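# Assemble the two printed parts to match the model

## Task

Join the two printed parts so that they match the assembled example on the stand. The robot must not fall over or be left tilted, and nothing may be knocked over or pushed outside the work area.

## Robot and tools

ROBOT. A Dexmate Vega on a three-wheeled base: two steerable front wheels and a passive rear caster. The torso folds in a Z through three joints: torso_hip_rad (0 to 1.57), torso_knee_rad (0 to 3.141) and torso_waist_rad (-1.57 to 1.57, positive tips the chest back). The chest's forward lean equals knee minus hip minus waist. Preset postures as (hip, knee, waist): stand 0.469, 1.617, 1.048, which is the start; stand_high 0.78, 1.57, 0.44; lean_20 0.52, 1.05, 0.18; lean_45 0.52, 1.05, -0.26; low_lean_45 0, 0, -0.79. For deeper reach over a table, use lean_45 with waist -0.52 or -0.78. Fold the arms before going low, because hanging or unfolding arms can strike the base or the table. The arm fold, in key order shoulder pitch, shoulder yaw, upper-arm roll, elbow, forearm roll, wrist pitch, wrist yaw, is left 1, 0.5, -0.6, -2.5, 0, -0.9, 0 and right -1, -0.5, 0.6, -2.5, 0, 0.9, 0. There are two 7-joint arms, each with a two-finger gripper, and a head with head_pan_rad, head_tilt_rad and head_camera_tilt_rad. The cameras are head_camera (896x560), left_wrist_camera and right_wrist_camera (672x420).

JOINT SIGNS. Left shoulder pitch: positive swings the arm down. Right shoulder pitch: negative swings it down. Elbow: 0 is straight and negative bends it (-3.041 to 0.214). Wrist pitch: positive tips the left hand down, negative tips the right hand down. Wrist yaw: positive turns either hand to the left. Gripper: 0 to 0.785 rad per finger, 0 is shut. The tips open about 0.3 x angle - 0.002 m apart, and at the hand point the gap is 0.24 x angle - 0.002. The soft fingers reach their commanded angle whether or not they hold something, so the angle does not show a grasp. Check with the cameras instead.

FRAMES. All positions are in metres. The base frame sits on the floor under the spin centre, 0.185 m behind the front axle: x forward, y left, z up. The robot's front edge is 0.35 m ahead of that origin. left_hand and right_hand are points between the fingers, 0.033 m behind the closed tips. In the hand frame the fingers point along z, close along y, and the back with the camera faces -x. The odometry frame is the base frame as it stood at the start.

TOOL move. Every argument except cameras belongs to the action. An action is one of two kinds. The first is base and/or joints, optionally with speeds or min_time_s. The second is target alone, optionally with min_time_s. Calling move with no action just reports state and images.
- base: exactly one key. translate_m is a relative drive, forward positive, -2 to 2 m. strafe_m is a relative sideways drive, left positive, -2 to 2 m. rotate_rad is a relative spin on the spot, counter-clockwise positive, -3.2 to 3.2. The front wheels first steer into the new direction, which takes up to 1.1 s.
- joints: a dictionary of absolute angle targets in radians, keyed by joint name and bounded by the limits above. Torso joints given in the same action arrive together.
- target: an absolute pose for one hand in the base frame. side is "left" or "right". x, y, z are in m, -3 to 3. pitch_deg runs -30 to 95: 90 points the fingers down and 0 is level. heading_deg: 0 is fingers forward and positive is counter-clockwise. roll_deg is optional and defaults to 0, where the jaw line is level. Heading and roll take -360 to 360. line_only true allows only a straight-line hand path. The planner checks the robot alone, not the scene, and the robot must be at rest. A straight move is used up to 45 cm; otherwise the arm follows an arc that can swing wide. One target plays at most 9.9 s, so after "short (part of ...)" resend it.
- speeds: top speeds for this action only. translate_m and strafe_m take 0.04 to 0.3 m/s; rotate_rad takes 0.1 to 0.6 rad/s.
- min_time_s: 0.1 to 8 s, the minimum duration of arm and head motions.
- cameras: a list drawn from head_camera, left_wrist_camera, right_wrist_camera and all.

TOOL wait: seconds from 0 to 10, plus cameras. TOOL zoom_image: camera, and region [x0, y0, x1, y1] in pixels with the origin at top-left, at most 504 by 504, taken from the latest image. TOOL read_manual: section "licences" only. TOOL finished_scene: scene 1, which may be omitted. It ends the scene permanently, and the parts must stay assembled without the robot.

RESULTS. The move line reads done, or else the worst status among the motions. base_status and joint_status can be:
- done: for the base, the wheels counted the full distance even if they slipped.
- off_target: came to rest away from the target and may still push.
- contact_stop: an arm motor strained near full torque for about 0.6 s, and the whole group stopped (torso, left arm or right arm).
- contact_stop_at_<key>: stopped because a sibling joint had a contact stop.
- time_out: the motion ran too long.
- not_followed: a self- or arm-collision check withheld the command. The result also says "joint command not followed" or "pose unreachable", often with a cause line.
- limit_stop_at_motor_heat: stopped by overheating.
- unfinished: the scene ended first.
Hand status is reached (within 10 mm and 2 degrees), short (with the remaining error) or refused (with a reason). A refused or stopped call cancels the later move, wait and finished_scene calls in the same reply. An invalid call does not cancel them. on_its_own lists motions you did not command. base_odometry counts wheel turns only. turned_by_wheels and turned_by_imu are in rad since the last report. If the IMU turn exceeds 0.03 rad after a straight or sideways drive, the base has probably bumped something. base_tilt is in degrees, forward and right. Joint torques are listed in arm joint order. Motor temperatures are shown per arm. A MOTOR HOT line appears at 65 °C, and the arm stops at 80 °C.

AVOID.
- Tipping: nothing prevents it and the robot cannot recover. Keep weight and reach moderate.
- Letting the arms collide or press on each other, including a gripper closing on the other hand's fingers.
- Driving into furniture: the base does not stop on contact.
- Contact torque at the load limits: 142 N m at the shoulders, 76 at upper-arm roll and elbow, 23.7 at the wrist and forearm joints. Reaching one causes a 10 s arm fault.
- Leaving an arm pressing after a stop. Move it away first, because pressing heats the motors.
- Dropping parts, releasing them while they move, slamming them, or pushing anything out of the work area.
- Head strikes on the chest: keep head_tilt_rad at 0 or below and head_camera_tilt_rad between -1.1 and 0.9 while panning.

Each tool is called after "Request:" as name(argument=value, ...) on one line, values as JSON.

## Session

Request:
move()

Scene clock: 0.00 s.
Joint torques (N m): no reading
Motor temperatures (°C): left_arm=[31 29 29 30 32 37 40] | right_arm=[29 29 30 33 35 37 35]
base_odometry: x=+0.000 y=+0.000 heading=+0.000
turned_by_wheels: +0.000
turned_by_imu: +0.000
base_tilt: forward=-0.5 right=+0.1
base_status: not commanded
joint_positions: torso_hip_rad=+0.469 torso_knee_rad=+1.617 torso_waist_rad=+1.048 left_shoulder_pitch_rad=+2.208 left_shoulder_yaw_rad=+0.019 left_upper_arm_roll_rad=-0.010 left_elbow_rad=-1.105 left_forearm_roll_rad=-0.012 left_wrist_pitch_rad=-0.481 left_wrist_yaw_rad=-0.018 left_gripper_rad=+0.005 right_shoulder_pitch_rad=-2.202 right_shoulder_yaw_rad=+0.012 right_upper_arm_roll_rad=+0.007 right_elbow_rad=-1.107 right_forearm_roll_rad=-0.015 right_wrist_pitch_rad=+0.483 right_wrist_yaw_rad=+0.000 right_gripper_rad=+0.005 head_pan_rad=+0.000 head_tilt_rad=+0.000 head_camera_tilt_rad=+0.000
joint_status: not commanded
chest: x=-0.0111 y=+0.0000 z=+1.4155 quat_wxyz=(+0.999, +0.000, +0.050, +0.000) (m; base frame)
left_hand: x=+0.1672 y=+0.2407 z=+0.6208 quat_wxyz=(+0.412, +0.004, +0.911, +0.000) pitch_deg=+41.3 heading_deg=-0.2 roll_deg=+0.4 back=up (m; base frame)
right_hand: x=+0.1739 y=-0.2265 z=+0.6230 quat_wxyz=(+0.417, +0.000, +0.909, +0.000) pitch_deg=+40.8 heading_deg=+0.0 roll_deg=-0.1 back=up (m; base frame)
pictures: head_camera, left_wrist_camera, right_wrist_camera

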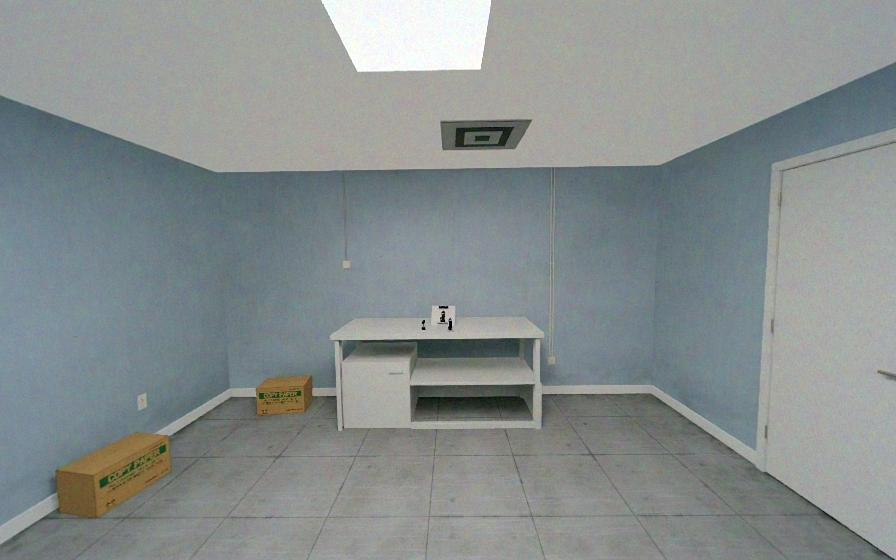

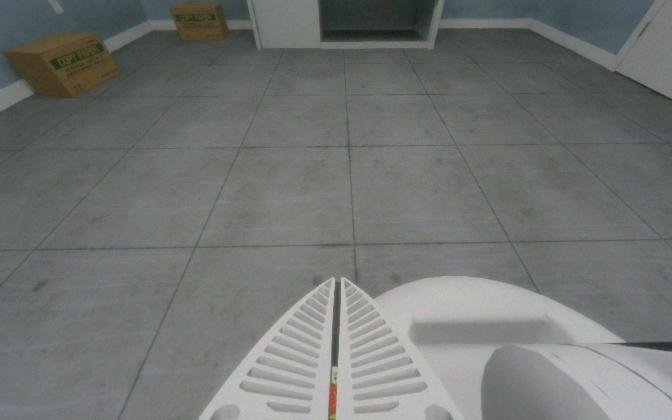

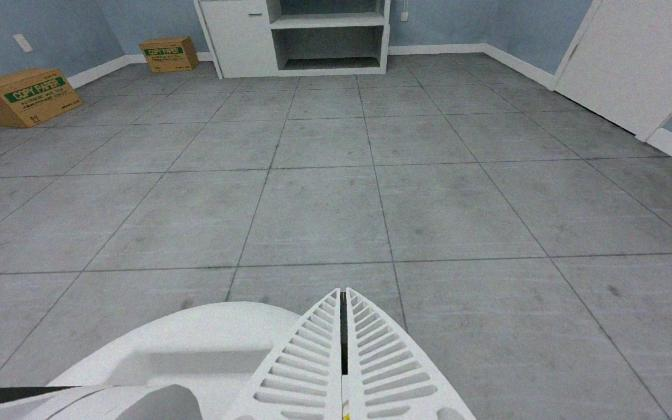

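Request:
zoom_image(camera="head_camera", region=[400, 290, 480, 340])

Scaled by 6.300 from the camera's 896x560 image, which has a finer 960x600 frame.

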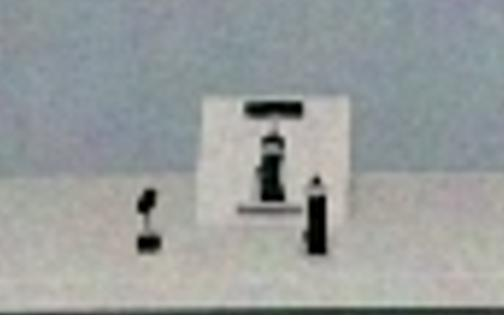

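Request:
move(base={"translate_m":1.85}, joints={"head_camera_tilt_rad":0.5}, cameras=["head_camera"])

Request:
zoom_image(camera="head_camera", region=[350, 160, 550, 285])

Scene clock: 8.60 s.
Joint torques (N m): left_arm=[4.41 0.5 0.38 -0.83 0.45 -1.55 0.09] | right_arm=[-3.6 -0.62 0.71 -4.41 0.09 0.54 0.03]
move: done
base_odometry: x=+1.850 y=-0.001 heading=+0.000
turned_by_wheels: +0.000
turned_by_imu: -0.002
base_tilt: forward=-0.4 right=+0.1
base_status: done
joint_positions: torso_hip_rad=+0.469 torso_knee_rad=+1.617 torso_waist_rad=+1.048 left_shoulder_pitch_rad=+2.208 left_shoulder_yaw_rad=+0.019 left_upper_arm_roll_rad=-0.010 left_elbow_rad=-1.105 left_forearm_roll_rad=-0.012 left_wrist_pitch_rad=-0.481 left_wrist_yaw_rad=-0.018 left_gripper_rad=+0.005 right_shoulder_pitch_rad=-2.202 right_shoulder_yaw_rad=+0.012 right_upper_arm_roll_rad=+0.007 right_elbow_rad=-1.107 right_forearm_roll_rad=-0.015 right_wrist_pitch_rad=+0.483 right_wrist_yaw_rad=+0.000 right_gripper_rad=+0.005 head_pan_rad=+0.000 head_tilt_rad=+0.000 head_camera_tilt_rad=+0.500
joint_status: all done
chest: x=-0.0111 y=+0.0000 z=+1.4155 quat_wxyz=(+0.999, +0.000, +0.050, +0.000) (m; base frame)
left_hand: x=+0.1672 y=+0.2407 z=+0.6208 quat_wxyz=(+0.412, +0.004, +0.911, +0.000) pitch_deg=+41.3 heading_deg=-0.2 roll_deg=+0.4 back=up (m; base frame)
right_hand: x=+0.1739 y=-0.2265 z=+0.6230 quat_wxyz=(+0.417, +0.000, +0.909, +0.000) pitch_deg=+40.8 heading_deg=+0.0 roll_deg=-0.1 back=up (m; base frame)
pictures: head_camera

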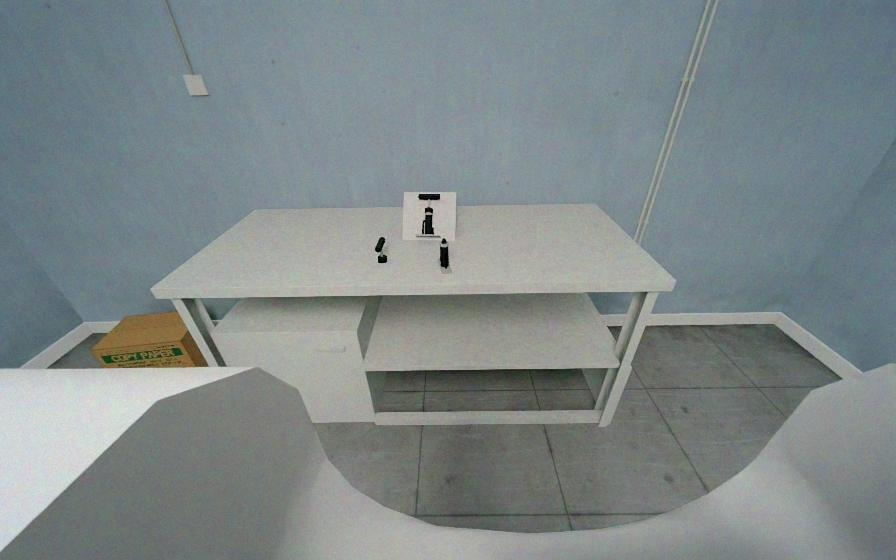

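Scaled by 2.520 from the camera's 896x560 image, which has a finer 960x600 frame.

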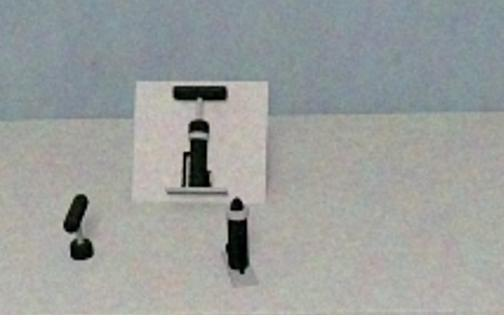

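Request:
move(base={"translate_m":0.4}, joints={"head_camera_tilt_rad":0.7}, cameras=["head_camera"])

Request:
zoom_image(camera="head_camera", region=[330, 140, 490, 240])

Scene clock: 11.93 s.
Joint torques (N m): left_arm=[5.26 -1.48 0.22 -1.16 0.53 -1.69 -0.06] | right_arm=[-4.69 1.14 -0.38 -2.3 0.07 1.13 0.03]
move: done
base_odometry: x=+2.250 y=-0.001 heading=+0.001
turned_by_wheels: +0.000
turned_by_imu: -0.001
base_tilt: forward=-0.3 right=+0.1
base_status: done
joint_positions: torso_hip_rad=+0.469 torso_knee_rad=+1.617 torso_waist_rad=+1.048 left_shoulder_pitch_rad=+2.208 left_shoulder_yaw_rad=+0.019 left_upper_arm_roll_rad=-0.010 left_elbow_rad=-1.105 left_forearm_roll_rad=-0.012 left_wrist_pitch_rad=-0.481 left_wrist_yaw_rad=-0.018 left_gripper_rad=+0.005 right_shoulder_pitch_rad=-2.202 right_shoulder_yaw_rad=+0.012 right_upper_arm_roll_rad=+0.007 right_elbow_rad=-1.107 right_forearm_roll_rad=-0.015 right_wrist_pitch_rad=+0.483 right_wrist_yaw_rad=+0.000 right_gripper_rad=+0.005 head_pan_rad=+0.000 head_tilt_rad=+0.000 head_camera_tilt_rad=+0.700
joint_status: all done
chest: x=-0.0111 y=+0.0000 z=+1.4155 quat_wxyz=(+0.999, +0.000, +0.050, +0.000) (m; base frame)
left_hand: x=+0.1672 y=+0.2407 z=+0.6208 quat_wxyz=(+0.412, +0.004, +0.911, +0.000) pitch_deg=+41.3 heading_deg=-0.2 roll_deg=+0.4 back=up (m; base frame)
right_hand: x=+0.1739 y=-0.2265 z=+0.6230 quat_wxyz=(+0.417, +0.000, +0.909, +0.000) pitch_deg=+40.8 heading_deg=+0.0 roll_deg=-0.1 back=up (m; base frame)
pictures: head_camera

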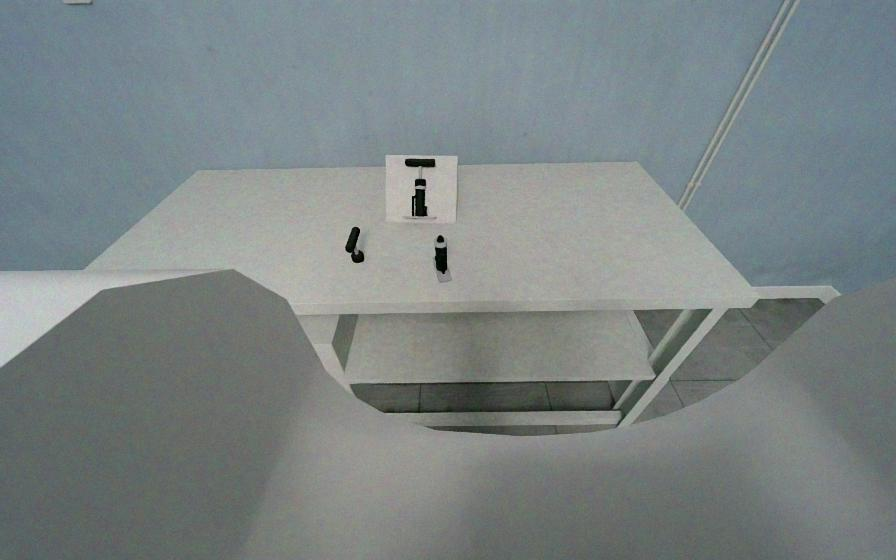

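Scaled by 3.150 from the camera's 896x560 image, which has a finer 960x600 frame.

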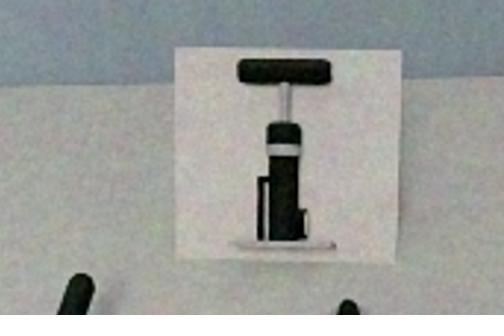

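Request:
move(target={"side":"left","x":0.4,"y":0.3,"z":0.98,"pitch_deg":40,"heading_deg":0})

Request:
move(target={"side":"right","x":0.4,"y":-0.2,"z":0.98,"pitch_deg":40,"heading_deg":0}, cameras=["all"])

Request:
zoom_image(camera="left_wrist_camera", region=[200, 0, 600, 250])

Request:
zoom_image(camera="right_wrist_camera", region=[100, 0, 500, 250])

Request:
zoom_image(camera="head_camera", region=[330, 210, 490, 310])

Scene clock: 21.50 s.
Joint torques (N m): left_arm=[-8.74 4.37 -2.59 -6.18 -0.11 -1.64 -0.52] | right_arm=[-3.91 0.3 1.02 -3.52 0.46 0.5 -0.09]
move: done
base_odometry: x=+2.250 y=-0.001 heading=+0.001
turned_by_wheels: +0.000
turned_by_imu: -0.003
base_tilt: forward=-0.2 right=+0.1
base_status: not commanded
joint_positions: torso_hip_rad=+0.469 torso_knee_rad=+1.617 torso_waist_rad=+1.048 left_shoulder_pitch_rad=+2.097 left_shoulder_yaw_rad=+0.116 left_upper_arm_roll_rad=-0.288 left_elbow_rad=-2.684 left_forearm_roll_rad=-0.255 left_wrist_pitch_rad=+1.205 left_wrist_yaw_rad=-0.058 left_gripper_rad=+0.005 right_shoulder_pitch_rad=-2.202 right_shoulder_yaw_rad=+0.012 right_upper_arm_roll_rad=+0.007 right_elbow_rad=-1.107 right_forearm_roll_rad=-0.015 right_wrist_pitch_rad=+0.483 right_wrist_yaw_rad=+0.000 right_gripper_rad=+0.005 head_pan_rad=+0.000 head_tilt_rad=+0.000 head_camera_tilt_rad=+0.700
joint_status: not commanded
chest: x=-0.0111 y=+0.0000 z=+1.4155 quat_wxyz=(+0.999, +0.000, +0.050, +0.000) (m; base frame)
left_hand: x=+0.3994 y=+0.2999 z=+0.9788 quat_wxyz=(+0.422, +0.000, +0.906, +0.000) pitch_deg=+40.1 heading_deg=+0.0 roll_deg=+0.0 back=up (m; base frame)
left_hand_status: reached (straight line, planned for 6.4 s): 1 mm and 0.1 deg off.
right_hand: x=+0.1739 y=-0.2265 z=+0.6230 quat_wxyz=(+0.417, +0.000, +0.909, +0.000) pitch_deg=+40.8 heading_deg=+0.0 roll_deg=-0.1 back=up (m; base frame)
pictures: none

Scene clock: 27.93 s.
Joint torques (N m): left_arm=[-9.86 5.39 -3.12 -5.84 -0.13 -1.49 -0.2] | right_arm=[9.69 -5.23 3.13 -7.03 -0.07 1.33 -0.21]
move: done
base_odometry: x=+2.250 y=-0.001 heading=+0.001
turned_by_wheels: +0.000
turned_by_imu: -0.002
base_tilt: forward=-0.3 right=+0.3
base_status: not commanded
joint_positions: torso_hip_rad=+0.469 torso_knee_rad=+1.617 torso_waist_rad=+1.048 left_shoulder_pitch_rad=+2.094 left_shoulder_yaw_rad=+0.116 left_upper_arm_roll_rad=-0.289 left_elbow_rad=-2.685 left_forearm_roll_rad=-0.256 left_wrist_pitch_rad=+1.210 left_wrist_yaw_rad=-0.058 left_gripper_rad=+0.005 right_shoulder_pitch_rad=-1.961 right_shoulder_yaw_rad=-1.007 right_upper_arm_roll_rad=-0.226 right_elbow_rad=-2.599 right_forearm_roll_rad=+1.279 right_wrist_pitch_rad=-0.470 right_wrist_yaw_rad=-1.084 right_gripper_rad=+0.005 head_pan_rad=+0.000 head_tilt_rad=+0.000 head_camera_tilt_rad=+0.700
joint_status: not commanded
chest: x=-0.0111 y=+0.0000 z=+1.4155 quat_wxyz=(+0.999, +0.000, +0.050, +0.000) (m; base frame)
left_hand: x=+0.3998 y=+0.3000 z=+0.9796 quat_wxyz=(+0.422, +0.000, +0.906, +0.000) pitch_deg=+40.0 heading_deg=+0.0 roll_deg=+0.0 back=up (m; base frame)
right_hand: x=+0.4012 y=-0.2013 z=+0.9793 quat_wxyz=(+0.423, +0.002, +0.906, +0.000) pitch_deg=+39.9 heading_deg=-0.2 roll_deg=+0.1 back=up (m; base frame)
right_hand_status: reached (checked arc [the straight line was blocked; over the whole arc the hand travels 0.66 m to end 0.42 m from its start, up to 0.21 m off the straight line; right_elbow_rad turns most, 1.50 rad; on the way or at its end the hand turns up to 25 deg from its attitude at the start], planned for 5.0 s): 2 mm and 0.3 deg off.
pictures: head_camera, left_wrist_camera, right_wrist_camera

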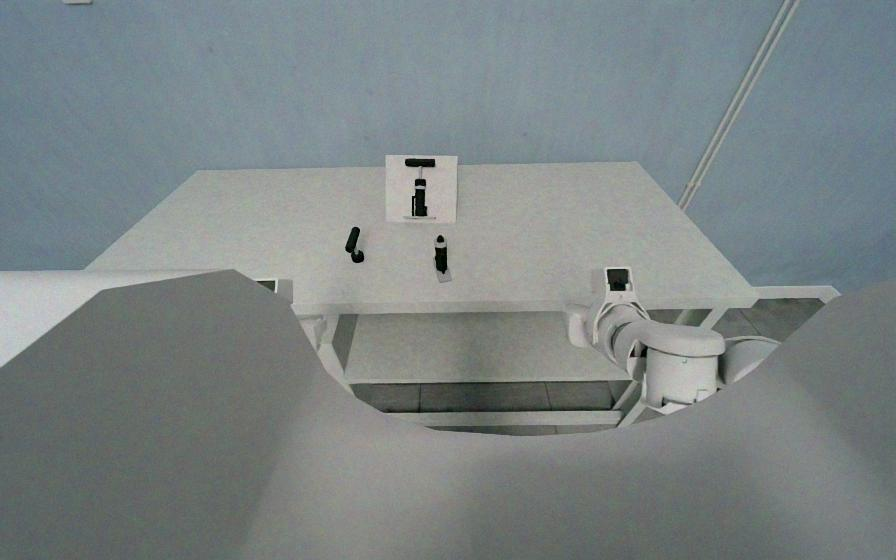

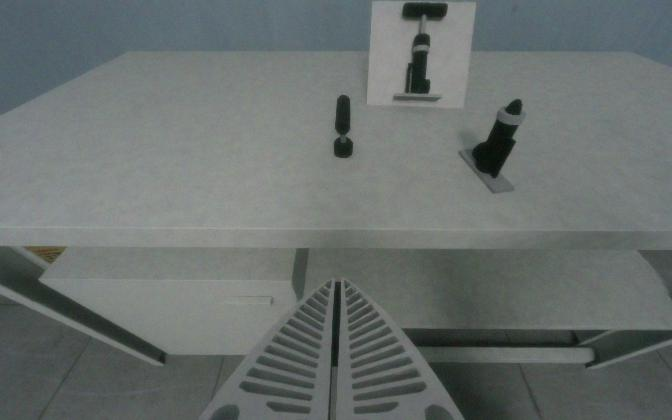

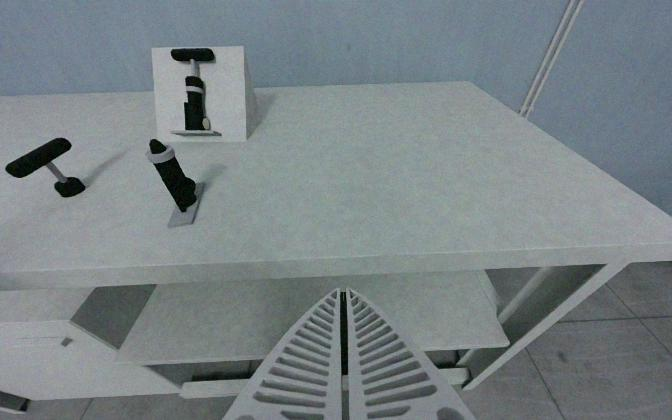

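Scaled by 1.260 from the camera's 672x420 image, which has a finer 960x600 frame.

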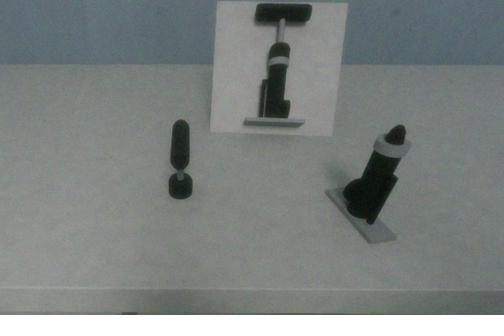

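Scaled by 1.260 from the camera's 672x420 image, which has a finer 960x600 frame.

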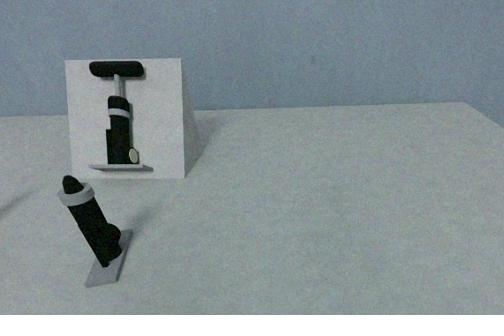

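Scaled by 3.150 from the camera's 896x560 image, which has a finer 960x600 frame.

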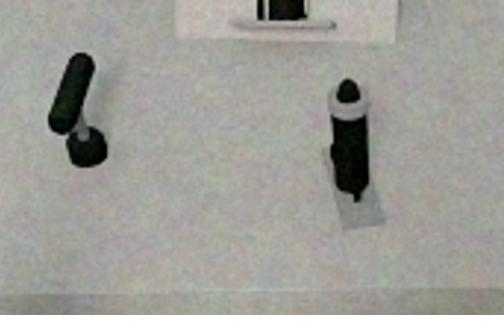

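Request:
move(base={"translate_m":0.2}, joints={"head_camera_tilt_rad":0.8})

Request:
move(target={"side":"left","x":0.56,"y":0.3,"z":1.0,"pitch_deg":90,"heading_deg":0}, cameras=["all"])

Request:
zoom_image(camera="head_camera", region=[290, 190, 490, 315])

Request:
zoom_image(camera="right_wrist_camera", region=[0, 0, 336, 210])

Scene clock: 31.37 s.
Joint torques (N m): left_arm=[-8.72 6.84 -3.49 -6.31 -0.02 -1.26 -0.2] | right_arm=[9.95 -4.3 3.69 -5.74 -0.45 2.07 -0.22]
move: done
base_odometry: x=+2.450 y=-0.001 heading=+0.001
turned_by_wheels: +0.000
turned_by_imu: -0.001
base_tilt: forward=-0.4 right=+0.2
base_status: done
joint_positions: torso_hip_rad=+0.469 torso_knee_rad=+1.617 torso_waist_rad=+1.048 left_shoulder_pitch_rad=+2.094 left_shoulder_yaw_rad=+0.116 left_upper_arm_roll_rad=-0.289 left_elbow_rad=-2.685 left_forearm_roll_rad=-0.256 left_wrist_pitch_rad=+1.210 left_wrist_yaw_rad=-0.058 left_gripper_rad=+0.005 right_shoulder_pitch_rad=-1.960 right_shoulder_yaw_rad=-1.010 right_upper_arm_roll_rad=-0.227 right_elbow_rad=-2.603 right_forearm_roll_rad=+1.283 right_wrist_pitch_rad=-0.473 right_wrist_yaw_rad=-1.087 right_gripper_rad=+0.005 head_pan_rad=+0.000 head_tilt_rad=+0.000 head_camera_tilt_rad=+0.800
joint_status: all done
chest: x=-0.0110 y=+0.0000 z=+1.4155 quat_wxyz=(+0.999, +0.000, +0.050, +0.000) (m; base frame)
left_hand: x=+0.3998 y=+0.3000 z=+0.9796 quat_wxyz=(+0.422, +0.000, +0.907, +0.000) pitch_deg=+40.1 heading_deg=+0.0 roll_deg=+0.0 back=up (m; base frame)
right_hand: x=+0.4000 y=-0.2000 z=+0.9798 quat_wxyz=(+0.422, +0.000, +0.906, +0.000) pitch_deg=+40.0 heading_deg=+0.0 roll_deg=+0.0 back=up (m; base frame)
pictures: none

Scene clock: 40.23 s.
Joint torques (N m): left_arm=[-28.8 -0.27 5.32 3.54 1.2 -0.27 0.24] | right_arm=[11.29 -4.46 3.21 -7.96 -0.36 0.97 -0.26]
move: done
base_odometry: x=+2.450 y=-0.001 heading=+0.001
turned_by_wheels: +0.000
turned_by_imu: -0.002
base_tilt: forward=-0.1 right=+0.2
base_status: not commanded
joint_positions: torso_hip_rad=+0.469 torso_knee_rad=+1.617 torso_waist_rad=+1.048 left_shoulder_pitch_rad=-0.140 left_shoulder_yaw_rad=-0.422 left_upper_arm_roll_rad=-1.953 left_elbow_rad=-0.914 left_forearm_roll_rad=-0.233 left_wrist_pitch_rad=-1.055 left_wrist_yaw_rad=+1.013 left_gripper_rad=+0.005 right_shoulder_pitch_rad=-1.960 right_shoulder_yaw_rad=-1.010 right_upper_arm_roll_rad=-0.227 right_elbow_rad=-2.603 right_forearm_roll_rad=+1.283 right_wrist_pitch_rad=-0.473 right_wrist_yaw_rad=-1.087 right_gripper_rad=+0.005 head_pan_rad=+0.000 head_tilt_rad=+0.000 head_camera_tilt_rad=+0.800
joint_status: not commanded
chest: x=-0.0110 y=+0.0000 z=+1.4155 quat_wxyz=(+0.999, +0.000, +0.050, +0.000) (m; base frame)
left_hand: x=+0.5586 y=+0.3037 z=+0.9979 quat_wxyz=(+0.003, -1.000, -0.001, +0.001) pitch_deg=+89.7 heading_deg=+0.1 roll_deg=+0.0 (m; base frame)
left_hand_status: reached (checked arc [the straight line was blocked; over the whole arc the hand travels 1.50 m to end 0.16 m from its start, up to 0.59 m off the straight line; left_wrist_pitch_rad turns most, 2.27 rad; on the way or at its end the hand turns up to 180 deg from its attitude at the start], planned for 7.4 s): 4 mm and 0.3 deg off.
right_hand: x=+0.4000 y=-0.2000 z=+0.9798 quat_wxyz=(+0.422, +0.000, +0.906, +0.000) pitch_deg=+40.0 heading_deg=+0.0 roll_deg=+0.0 back=up (m; base frame)
pictures: head_camera, left_wrist_camera, right_wrist_camera

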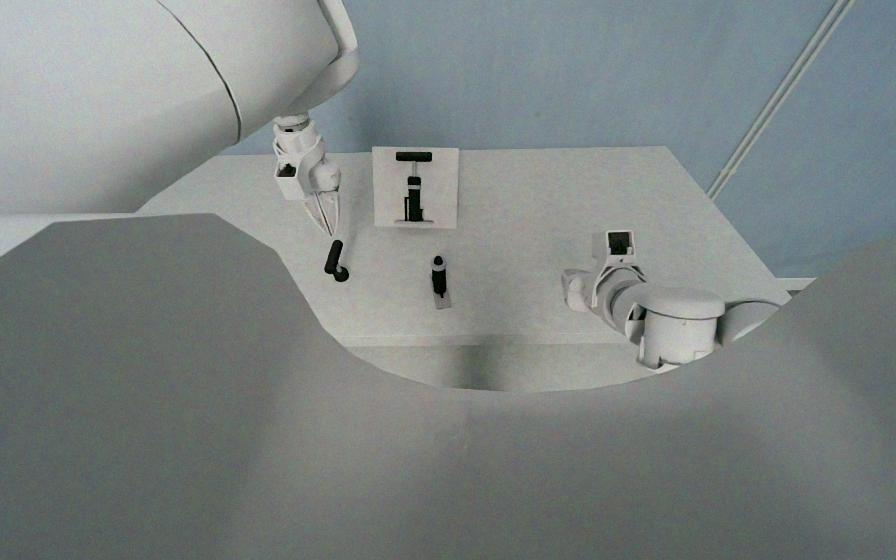

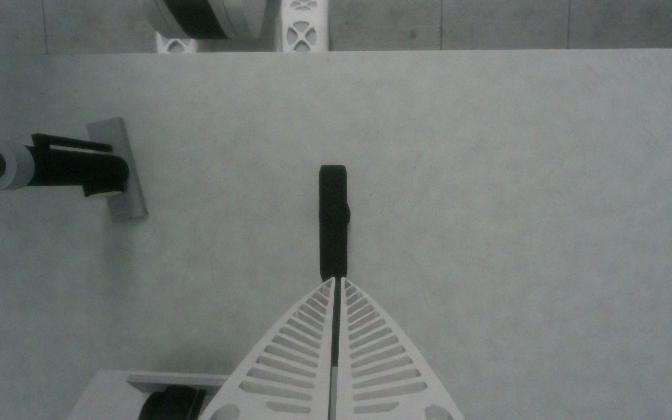

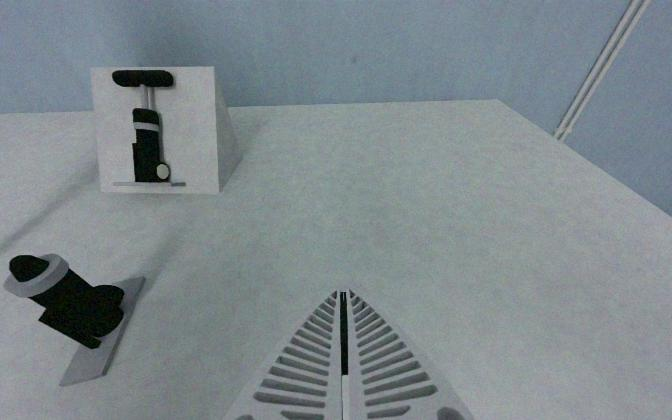

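Scaled by 2.520 from the camera's 896x560 image, which has a finer 960x600 frame.

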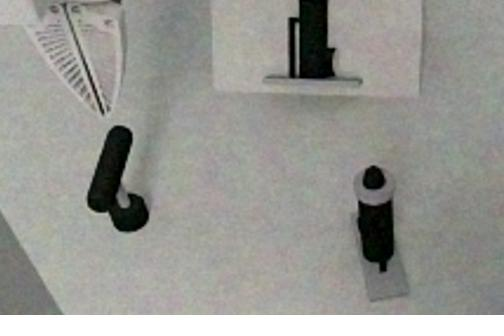

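Scaled by 1.500 from the camera's 672x420 image, which has a finer 960x600 frame.

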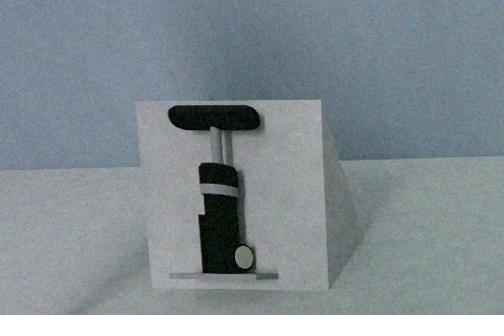

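Request:
move(joints={"left_gripper_rad":0.35})

Request:
move(target={"side":"left","x":0.531,"y":0.296,"z":0.95,"pitch_deg":90,"heading_deg":0,"line_only":true}, cameras=["all"])

Request:
zoom_image(camera="head_camera", region=[270, 190, 470, 315])

Scene clock: 43.20 s.
Joint torques (N m): left_arm=[-30.71 -0.56 5.87 3.64 1.09 0.04 0.29] | right_arm=[9.81 -5.56 3.08 -7.69 -0.23 1.01 -0.1]
move: done
base_odometry: x=+2.450 y=-0.001 heading=+0.001
turned_by_wheels: +0.000
turned_by_imu: -0.001
base_tilt: forward=-0.3 right=+0.2
base_status: not commanded
joint_positions: torso_hip_rad=+0.469 torso_knee_rad=+1.617 torso_waist_rad=+1.048 left_shoulder_pitch_rad=-0.145 left_shoulder_yaw_rad=-0.423 left_upper_arm_roll_rad=-1.956 left_elbow_rad=-0.911 left_forearm_roll_rad=-0.233 left_wrist_pitch_rad=-1.060 left_wrist_yaw_rad=+1.015 left_gripper_rad=+0.350 right_shoulder_pitch_rad=-1.960 right_shoulder_yaw_rad=-1.010 right_upper_arm_roll_rad=-0.227 right_elbow_rad=-2.603 right_forearm_roll_rad=+1.283 right_wrist_pitch_rad=-0.473 right_wrist_yaw_rad=-1.087 right_gripper_rad=+0.005 head_pan_rad=+0.000 head_tilt_rad=+0.000 head_camera_tilt_rad=+0.800
joint_status: all done
chest: x=-0.0110 y=+0.0000 z=+1.4155 quat_wxyz=(+0.999, +0.000, +0.050, +0.000) (m; base frame)
left_hand: x=+0.5598 y=+0.3002 z=+0.9997 quat_wxyz=(+0.000, -1.000, +0.000, +0.000) pitch_deg=+90.0 heading_deg=+0.0 roll_deg=+0.0 (m; base frame)
right_hand: x=+0.4000 y=-0.2000 z=+0.9798 quat_wxyz=(+0.422, +0.000, +0.906, +0.000) pitch_deg=+40.0 heading_deg=+0.0 roll_deg=+0.0 back=up (m; base frame)
pictures: none

Scene clock: 45.97 s.
Joint torques (N m): left_arm=[-28.76 -2.77 5.35 3.52 0.47 0.09 -0.08] | right_arm=[9.83 -2.8 1.62 -6.22 -0.18 1.17 -0.1]
move: done
base_odometry: x=+2.450 y=-0.001 heading=+0.001
turned_by_wheels: +0.000
turned_by_imu: -0.001
base_tilt: forward=-0.2 right=+0.1
base_status: not commanded
joint_positions: torso_hip_rad=+0.469 torso_knee_rad=+1.617 torso_waist_rad=+1.048 left_shoulder_pitch_rad=-0.258 left_shoulder_yaw_rad=-0.423 left_upper_arm_roll_rad=-2.285 left_elbow_rad=-1.133 left_forearm_roll_rad=-0.224 left_wrist_pitch_rad=-0.853 left_wrist_yaw_rad=+0.752 left_gripper_rad=+0.350 right_shoulder_pitch_rad=-1.960 right_shoulder_yaw_rad=-1.010 right_upper_arm_roll_rad=-0.227 right_elbow_rad=-2.603 right_forearm_roll_rad=+1.283 right_wrist_pitch_rad=-0.473 right_wrist_yaw_rad=-1.087 right_gripper_rad=+0.005 head_pan_rad=+0.000 head_tilt_rad=+0.000 head_camera_tilt_rad=+0.800
joint_status: not commanded
chest: x=-0.0110 y=+0.0000 z=+1.4155 quat_wxyz=(+0.999, +0.000, +0.050, +0.000) (m; base frame)
left_hand: x=+0.5313 y=+0.2964 z=+0.9506 quat_wxyz=(+0.000, -1.000, +0.000, +0.000) pitch_deg=+90.0 heading_deg=+0.0 roll_deg=+0.0 (m; base frame)
left_hand_status: reached (straight line, planned for 1.4 s): 1 mm and 0.0 deg off.
right_hand: x=+0.4000 y=-0.2000 z=+0.9798 quat_wxyz=(+0.422, +0.000, +0.906, +0.000) pitch_deg=+40.0 heading_deg=+0.0 roll_deg=+0.0 back=up (m; base frame)
pictures: head_camera, left_wrist_camera, right_wrist_camera

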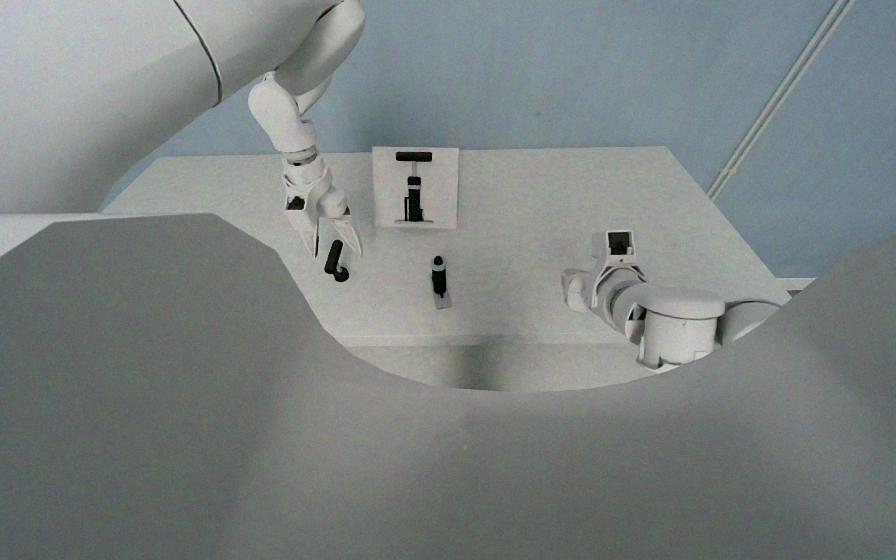

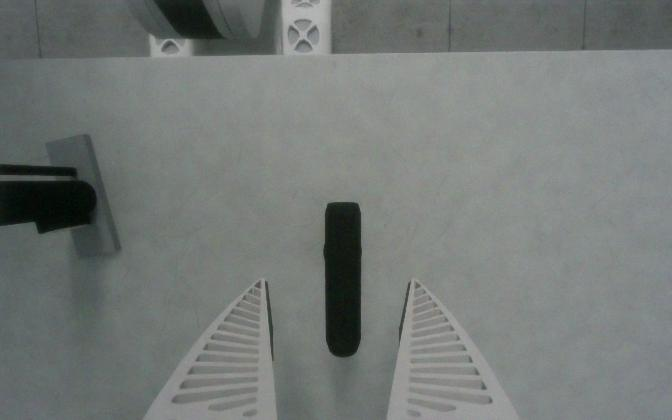

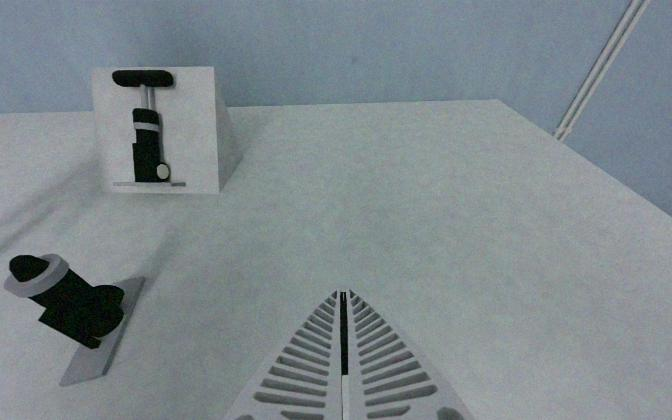

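Scaled by 2.520 from the camera's 896x560 image, which has a finer 960x600 frame.

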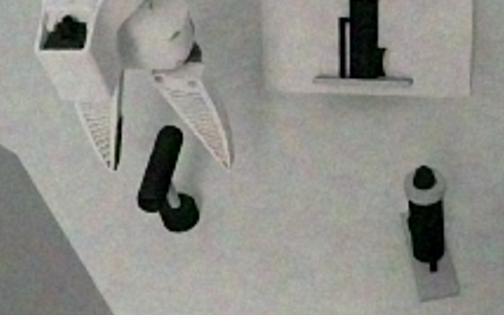

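Request:
move(target={"side":"left","x":0.531,"y":0.299,"z":0.921,"pitch_deg":90,"heading_deg":0,"line_only":true})

Request:
move(joints={"left_gripper_rad":0.05}, cameras=["head_camera","left_wrist_camera"])

Request:
zoom_image(camera="head_camera", region=[270, 190, 470, 315])

Scene clock: 49.13 s.
Joint torques (N m): left_arm=[-16.35 4.06 8.19 5.52 0.76 -0.51 -0.34] | right_arm=[11.18 -4.8 2.02 -7.79 -0.18 0.78 -0.33]
move: done
base_odometry: x=+2.450 y=-0.001 heading=+0.001
turned_by_wheels: +0.000
turned_by_imu: -0.001
base_tilt: forward=-0.3 right=+0.1
base_status: not commanded
joint_positions: torso_hip_rad=+0.469 torso_knee_rad=+1.617 torso_waist_rad=+1.048 left_shoulder_pitch_rad=-0.200 left_shoulder_yaw_rad=-0.395 left_upper_arm_roll_rad=-2.285 left_elbow_rad=-1.085 left_forearm_roll_rad=-0.264 left_wrist_pitch_rad=-0.837 left_wrist_yaw_rad=+0.712 left_gripper_rad=+0.350 right_shoulder_pitch_rad=-1.960 right_shoulder_yaw_rad=-1.010 right_upper_arm_roll_rad=-0.227 right_elbow_rad=-2.603 right_forearm_roll_rad=+1.283 right_wrist_pitch_rad=-0.473 right_wrist_yaw_rad=-1.087 right_gripper_rad=+0.005 head_pan_rad=+0.000 head_tilt_rad=+0.000 head_camera_tilt_rad=+0.800
joint_status: not commanded
chest: x=-0.0110 y=+0.0000 z=+1.4155 quat_wxyz=(+0.999, +0.000, +0.050, +0.000) (m; base frame)
left_hand: x=+0.5310 y=+0.2986 z=+0.9230 quat_wxyz=(+0.000, -1.000, +0.000, +0.000) pitch_deg=+90.0 heading_deg=+0.0 roll_deg=+0.0 (m; base frame)
left_hand_status: reached (straight line, planned for 0.5 s): 2 mm and 0.0 deg off.
right_hand: x=+0.4000 y=-0.2000 z=+0.9798 quat_wxyz=(+0.422, +0.000, +0.906, +0.000) pitch_deg=+40.0 heading_deg=+0.0 roll_deg=+0.0 back=up (m; base frame)
pictures: none

Scene clock: 49.97 s.
Joint torques (N m): left_arm=[-16.07 4.2 7.87 5.39 -0.26 1.26 0.09] | right_arm=[9.2 -6.79 2.4 -6.3 -0.02 1.08 -0.13]
move: done
base_odometry: x=+2.450 y=-0.001 heading=+0.001
turned_by_wheels: +0.000
turned_by_imu: +0.000
base_tilt: forward=-0.4 right=+0.1
base_status: not commanded
joint_positions: torso_hip_rad=+0.469 torso_knee_rad=+1.617 torso_waist_rad=+1.048 left_shoulder_pitch_rad=-0.196 left_shoulder_yaw_rad=-0.393 left_upper_arm_roll_rad=-2.284 left_elbow_rad=-1.082 left_forearm_roll_rad=-0.267 left_wrist_pitch_rad=-0.836 left_wrist_yaw_rad=+0.709 left_gripper_rad=+0.050 right_shoulder_pitch_rad=-1.960 right_shoulder_yaw_rad=-1.010 right_upper_arm_roll_rad=-0.227 right_elbow_rad=-2.603 right_forearm_roll_rad=+1.283 right_wrist_pitch_rad=-0.473 right_wrist_yaw_rad=-1.087 right_gripper_rad=+0.005 head_pan_rad=+0.000 head_tilt_rad=+0.000 head_camera_tilt_rad=+0.800
joint_status: all done
chest: x=-0.0110 y=+0.0000 z=+1.4155 quat_wxyz=(+0.999, +0.000, +0.050, +0.000) (m; base frame)
left_hand: x=+0.5309 y=+0.2988 z=+0.9213 quat_wxyz=(+0.000, -1.000, +0.000, +0.000) pitch_deg=+90.0 heading_deg=+0.0 roll_deg=+0.0 (m; base frame)
right_hand: x=+0.4000 y=-0.2000 z=+0.9798 quat_wxyz=(+0.422, +0.000, +0.906, +0.000) pitch_deg=+40.0 heading_deg=+0.0 roll_deg=+0.0 back=up (m; base frame)
pictures: head_camera, left_wrist_camera

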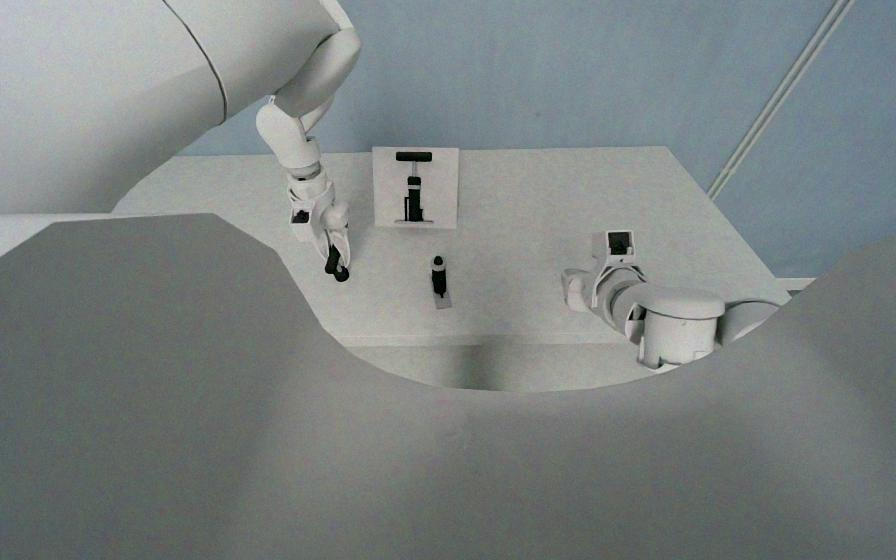

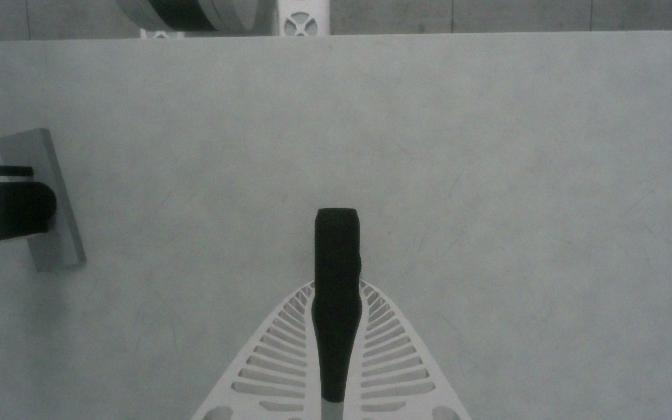

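Scaled by 2.520 from the camera's 896x560 image, which has a finer 960x600 frame.

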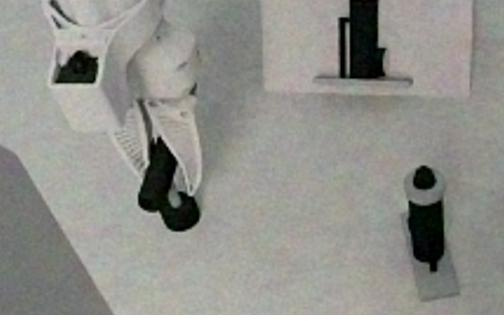

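Request:
move(target={"side":"left","x":0.51,"y":0.28,"z":1.1,"pitch_deg":90,"heading_deg":0,"line_only":true})

Request:
move(target={"side":"right","x":0.48,"y":-0.24,"z":1.0,"pitch_deg":15,"heading_deg":90}, cameras=["all"])

Request:
zoom_image(camera="head_camera", region=[330, 190, 530, 315])

Scene clock: 56.40 s.
Joint torques (N m): left_arm=[-25.88 -4.4 4.36 2.83 0.98 0.52 0.44] | right_arm=[11.49 -5.85 3 -6.1 -0.31 1.74 0.01]
move: done
base_odometry: x=+2.450 y=-0.001 heading=+0.001
turned_by_wheels: +0.000
turned_by_imu: -0.002
base_tilt: forward=-0.1 right=+0.2
base_status: not commanded
joint_positions: torso_hip_rad=+0.469 torso_knee_rad=+1.617 torso_waist_rad=+1.048 left_shoulder_pitch_rad=-0.703 left_shoulder_yaw_rad=-0.423 left_upper_arm_roll_rad=-2.549 left_elbow_rad=-1.348 left_forearm_roll_rad=+0.062 left_wrist_pitch_rad=-0.943 left_wrist_yaw_rad=+0.763 left_gripper_rad=+0.050 right_shoulder_pitch_rad=-1.960 right_shoulder_yaw_rad=-1.010 right_upper_arm_roll_rad=-0.227 right_elbow_rad=-2.603 right_forearm_roll_rad=+1.283 right_wrist_pitch_rad=-0.473 right_wrist_yaw_rad=-1.087 right_gripper_rad=+0.005 head_pan_rad=+0.000 head_tilt_rad=+0.000 head_camera_tilt_rad=+0.800
joint_status: not commanded
chest: x=-0.0110 y=+0.0000 z=+1.4155 quat_wxyz=(+0.999, +0.000, +0.050, +0.000) (m; base frame)
left_hand: x=+0.5102 y=+0.2803 z=+1.0980 quat_wxyz=(+0.000, -1.000, +0.000, +0.000) pitch_deg=+90.0 heading_deg=+0.0 roll_deg=+0.0 (m; base frame)
left_hand_status: reached (straight line, planned for 1.9 s): 2 mm and 0.1 deg off.
right_hand: x=+0.4000 y=-0.2000 z=+0.9798 quat_wxyz=(+0.422, +0.000, +0.906, +0.000) pitch_deg=+40.0 heading_deg=+0.0 roll_deg=+0.0 back=up (m; base frame)
pictures: none

Scene clock: 56.70 s.
Joint torques (N m): left_arm=[-30.44 -3.2 4.48 4.29 1.24 -0.1 0.62] | right_arm=[10.88 -3.85 2.32 -8.52 -0.67 0.94 -0.31]
move: refused
base_odometry: x=+2.450 y=-0.001 heading=+0.001
turned_by_wheels: +0.000
turned_by_imu: +0.000
base_tilt: forward=-0.4 right=+0.2
base_status: not commanded
joint_positions: torso_hip_rad=+0.469 torso_knee_rad=+1.617 torso_waist_rad=+1.048 left_shoulder_pitch_rad=-0.705 left_shoulder_yaw_rad=-0.423 left_upper_arm_roll_rad=-2.550 left_elbow_rad=-1.349 left_forearm_roll_rad=+0.063 left_wrist_pitch_rad=-0.943 left_wrist_yaw_rad=+0.763 left_gripper_rad=+0.050 right_shoulder_pitch_rad=-1.960 right_shoulder_yaw_rad=-1.010 right_upper_arm_roll_rad=-0.227 right_elbow_rad=-2.603 right_forearm_roll_rad=+1.283 right_wrist_pitch_rad=-0.473 right_wrist_yaw_rad=-1.087 right_gripper_rad=+0.005 head_pan_rad=+0.000 head_tilt_rad=+0.000 head_camera_tilt_rad=+0.800
joint_status: not commanded
chest: x=-0.0110 y=+0.0000 z=+1.4155 quat_wxyz=(+0.999, +0.000, +0.050, +0.000) (m; base frame)
left_hand: x=+0.5101 y=+0.2802 z=+1.0988 quat_wxyz=(+0.000, -1.000, +0.000, +0.000) pitch_deg=+90.0 heading_deg=+0.0 roll_deg=+0.0 (m; base frame)
right_hand: x=+0.4000 y=-0.2000 z=+0.9798 quat_wxyz=(+0.422, +0.000, +0.906, +0.000) pitch_deg=+40.0 heading_deg=+0.0 roll_deg=+0.0 back=up (m; base frame)
right_hand_status: refused: no posture of the arm gets there (right_wrist_yaw_rad at its limit): the closest leaves the hand 13.3 cm and 30 deg from the pose. Nothing moved.
pictures: head_camera, left_wrist_camera, right_wrist_camera

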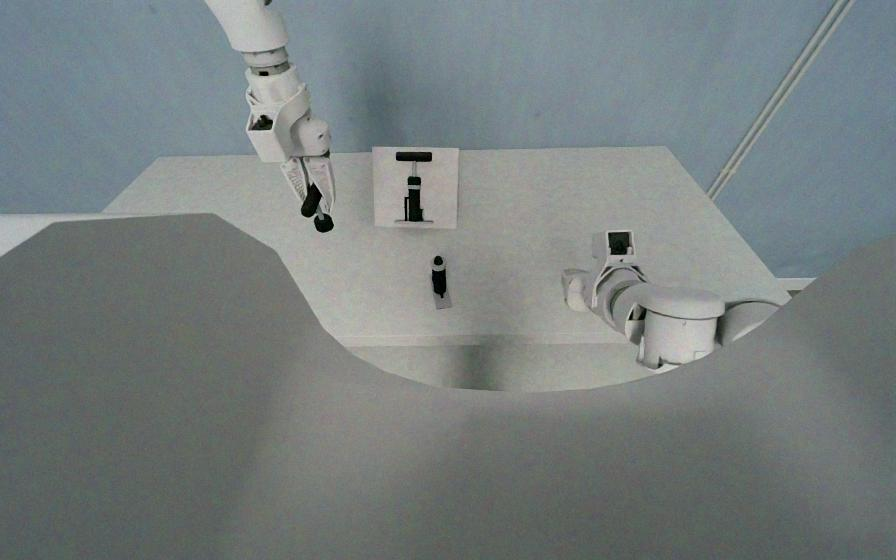

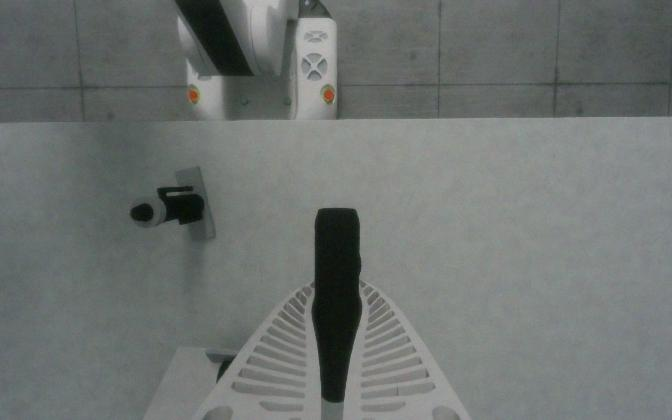

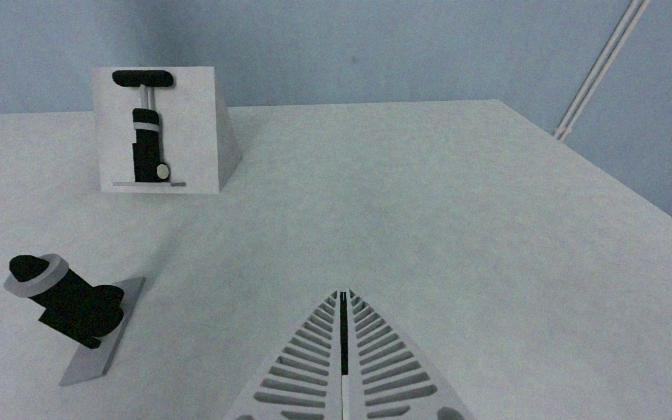

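Scaled by 2.520 from the camera's 896x560 image, which has a finer 960x600 frame.

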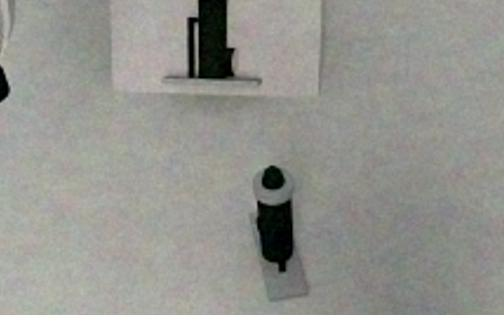

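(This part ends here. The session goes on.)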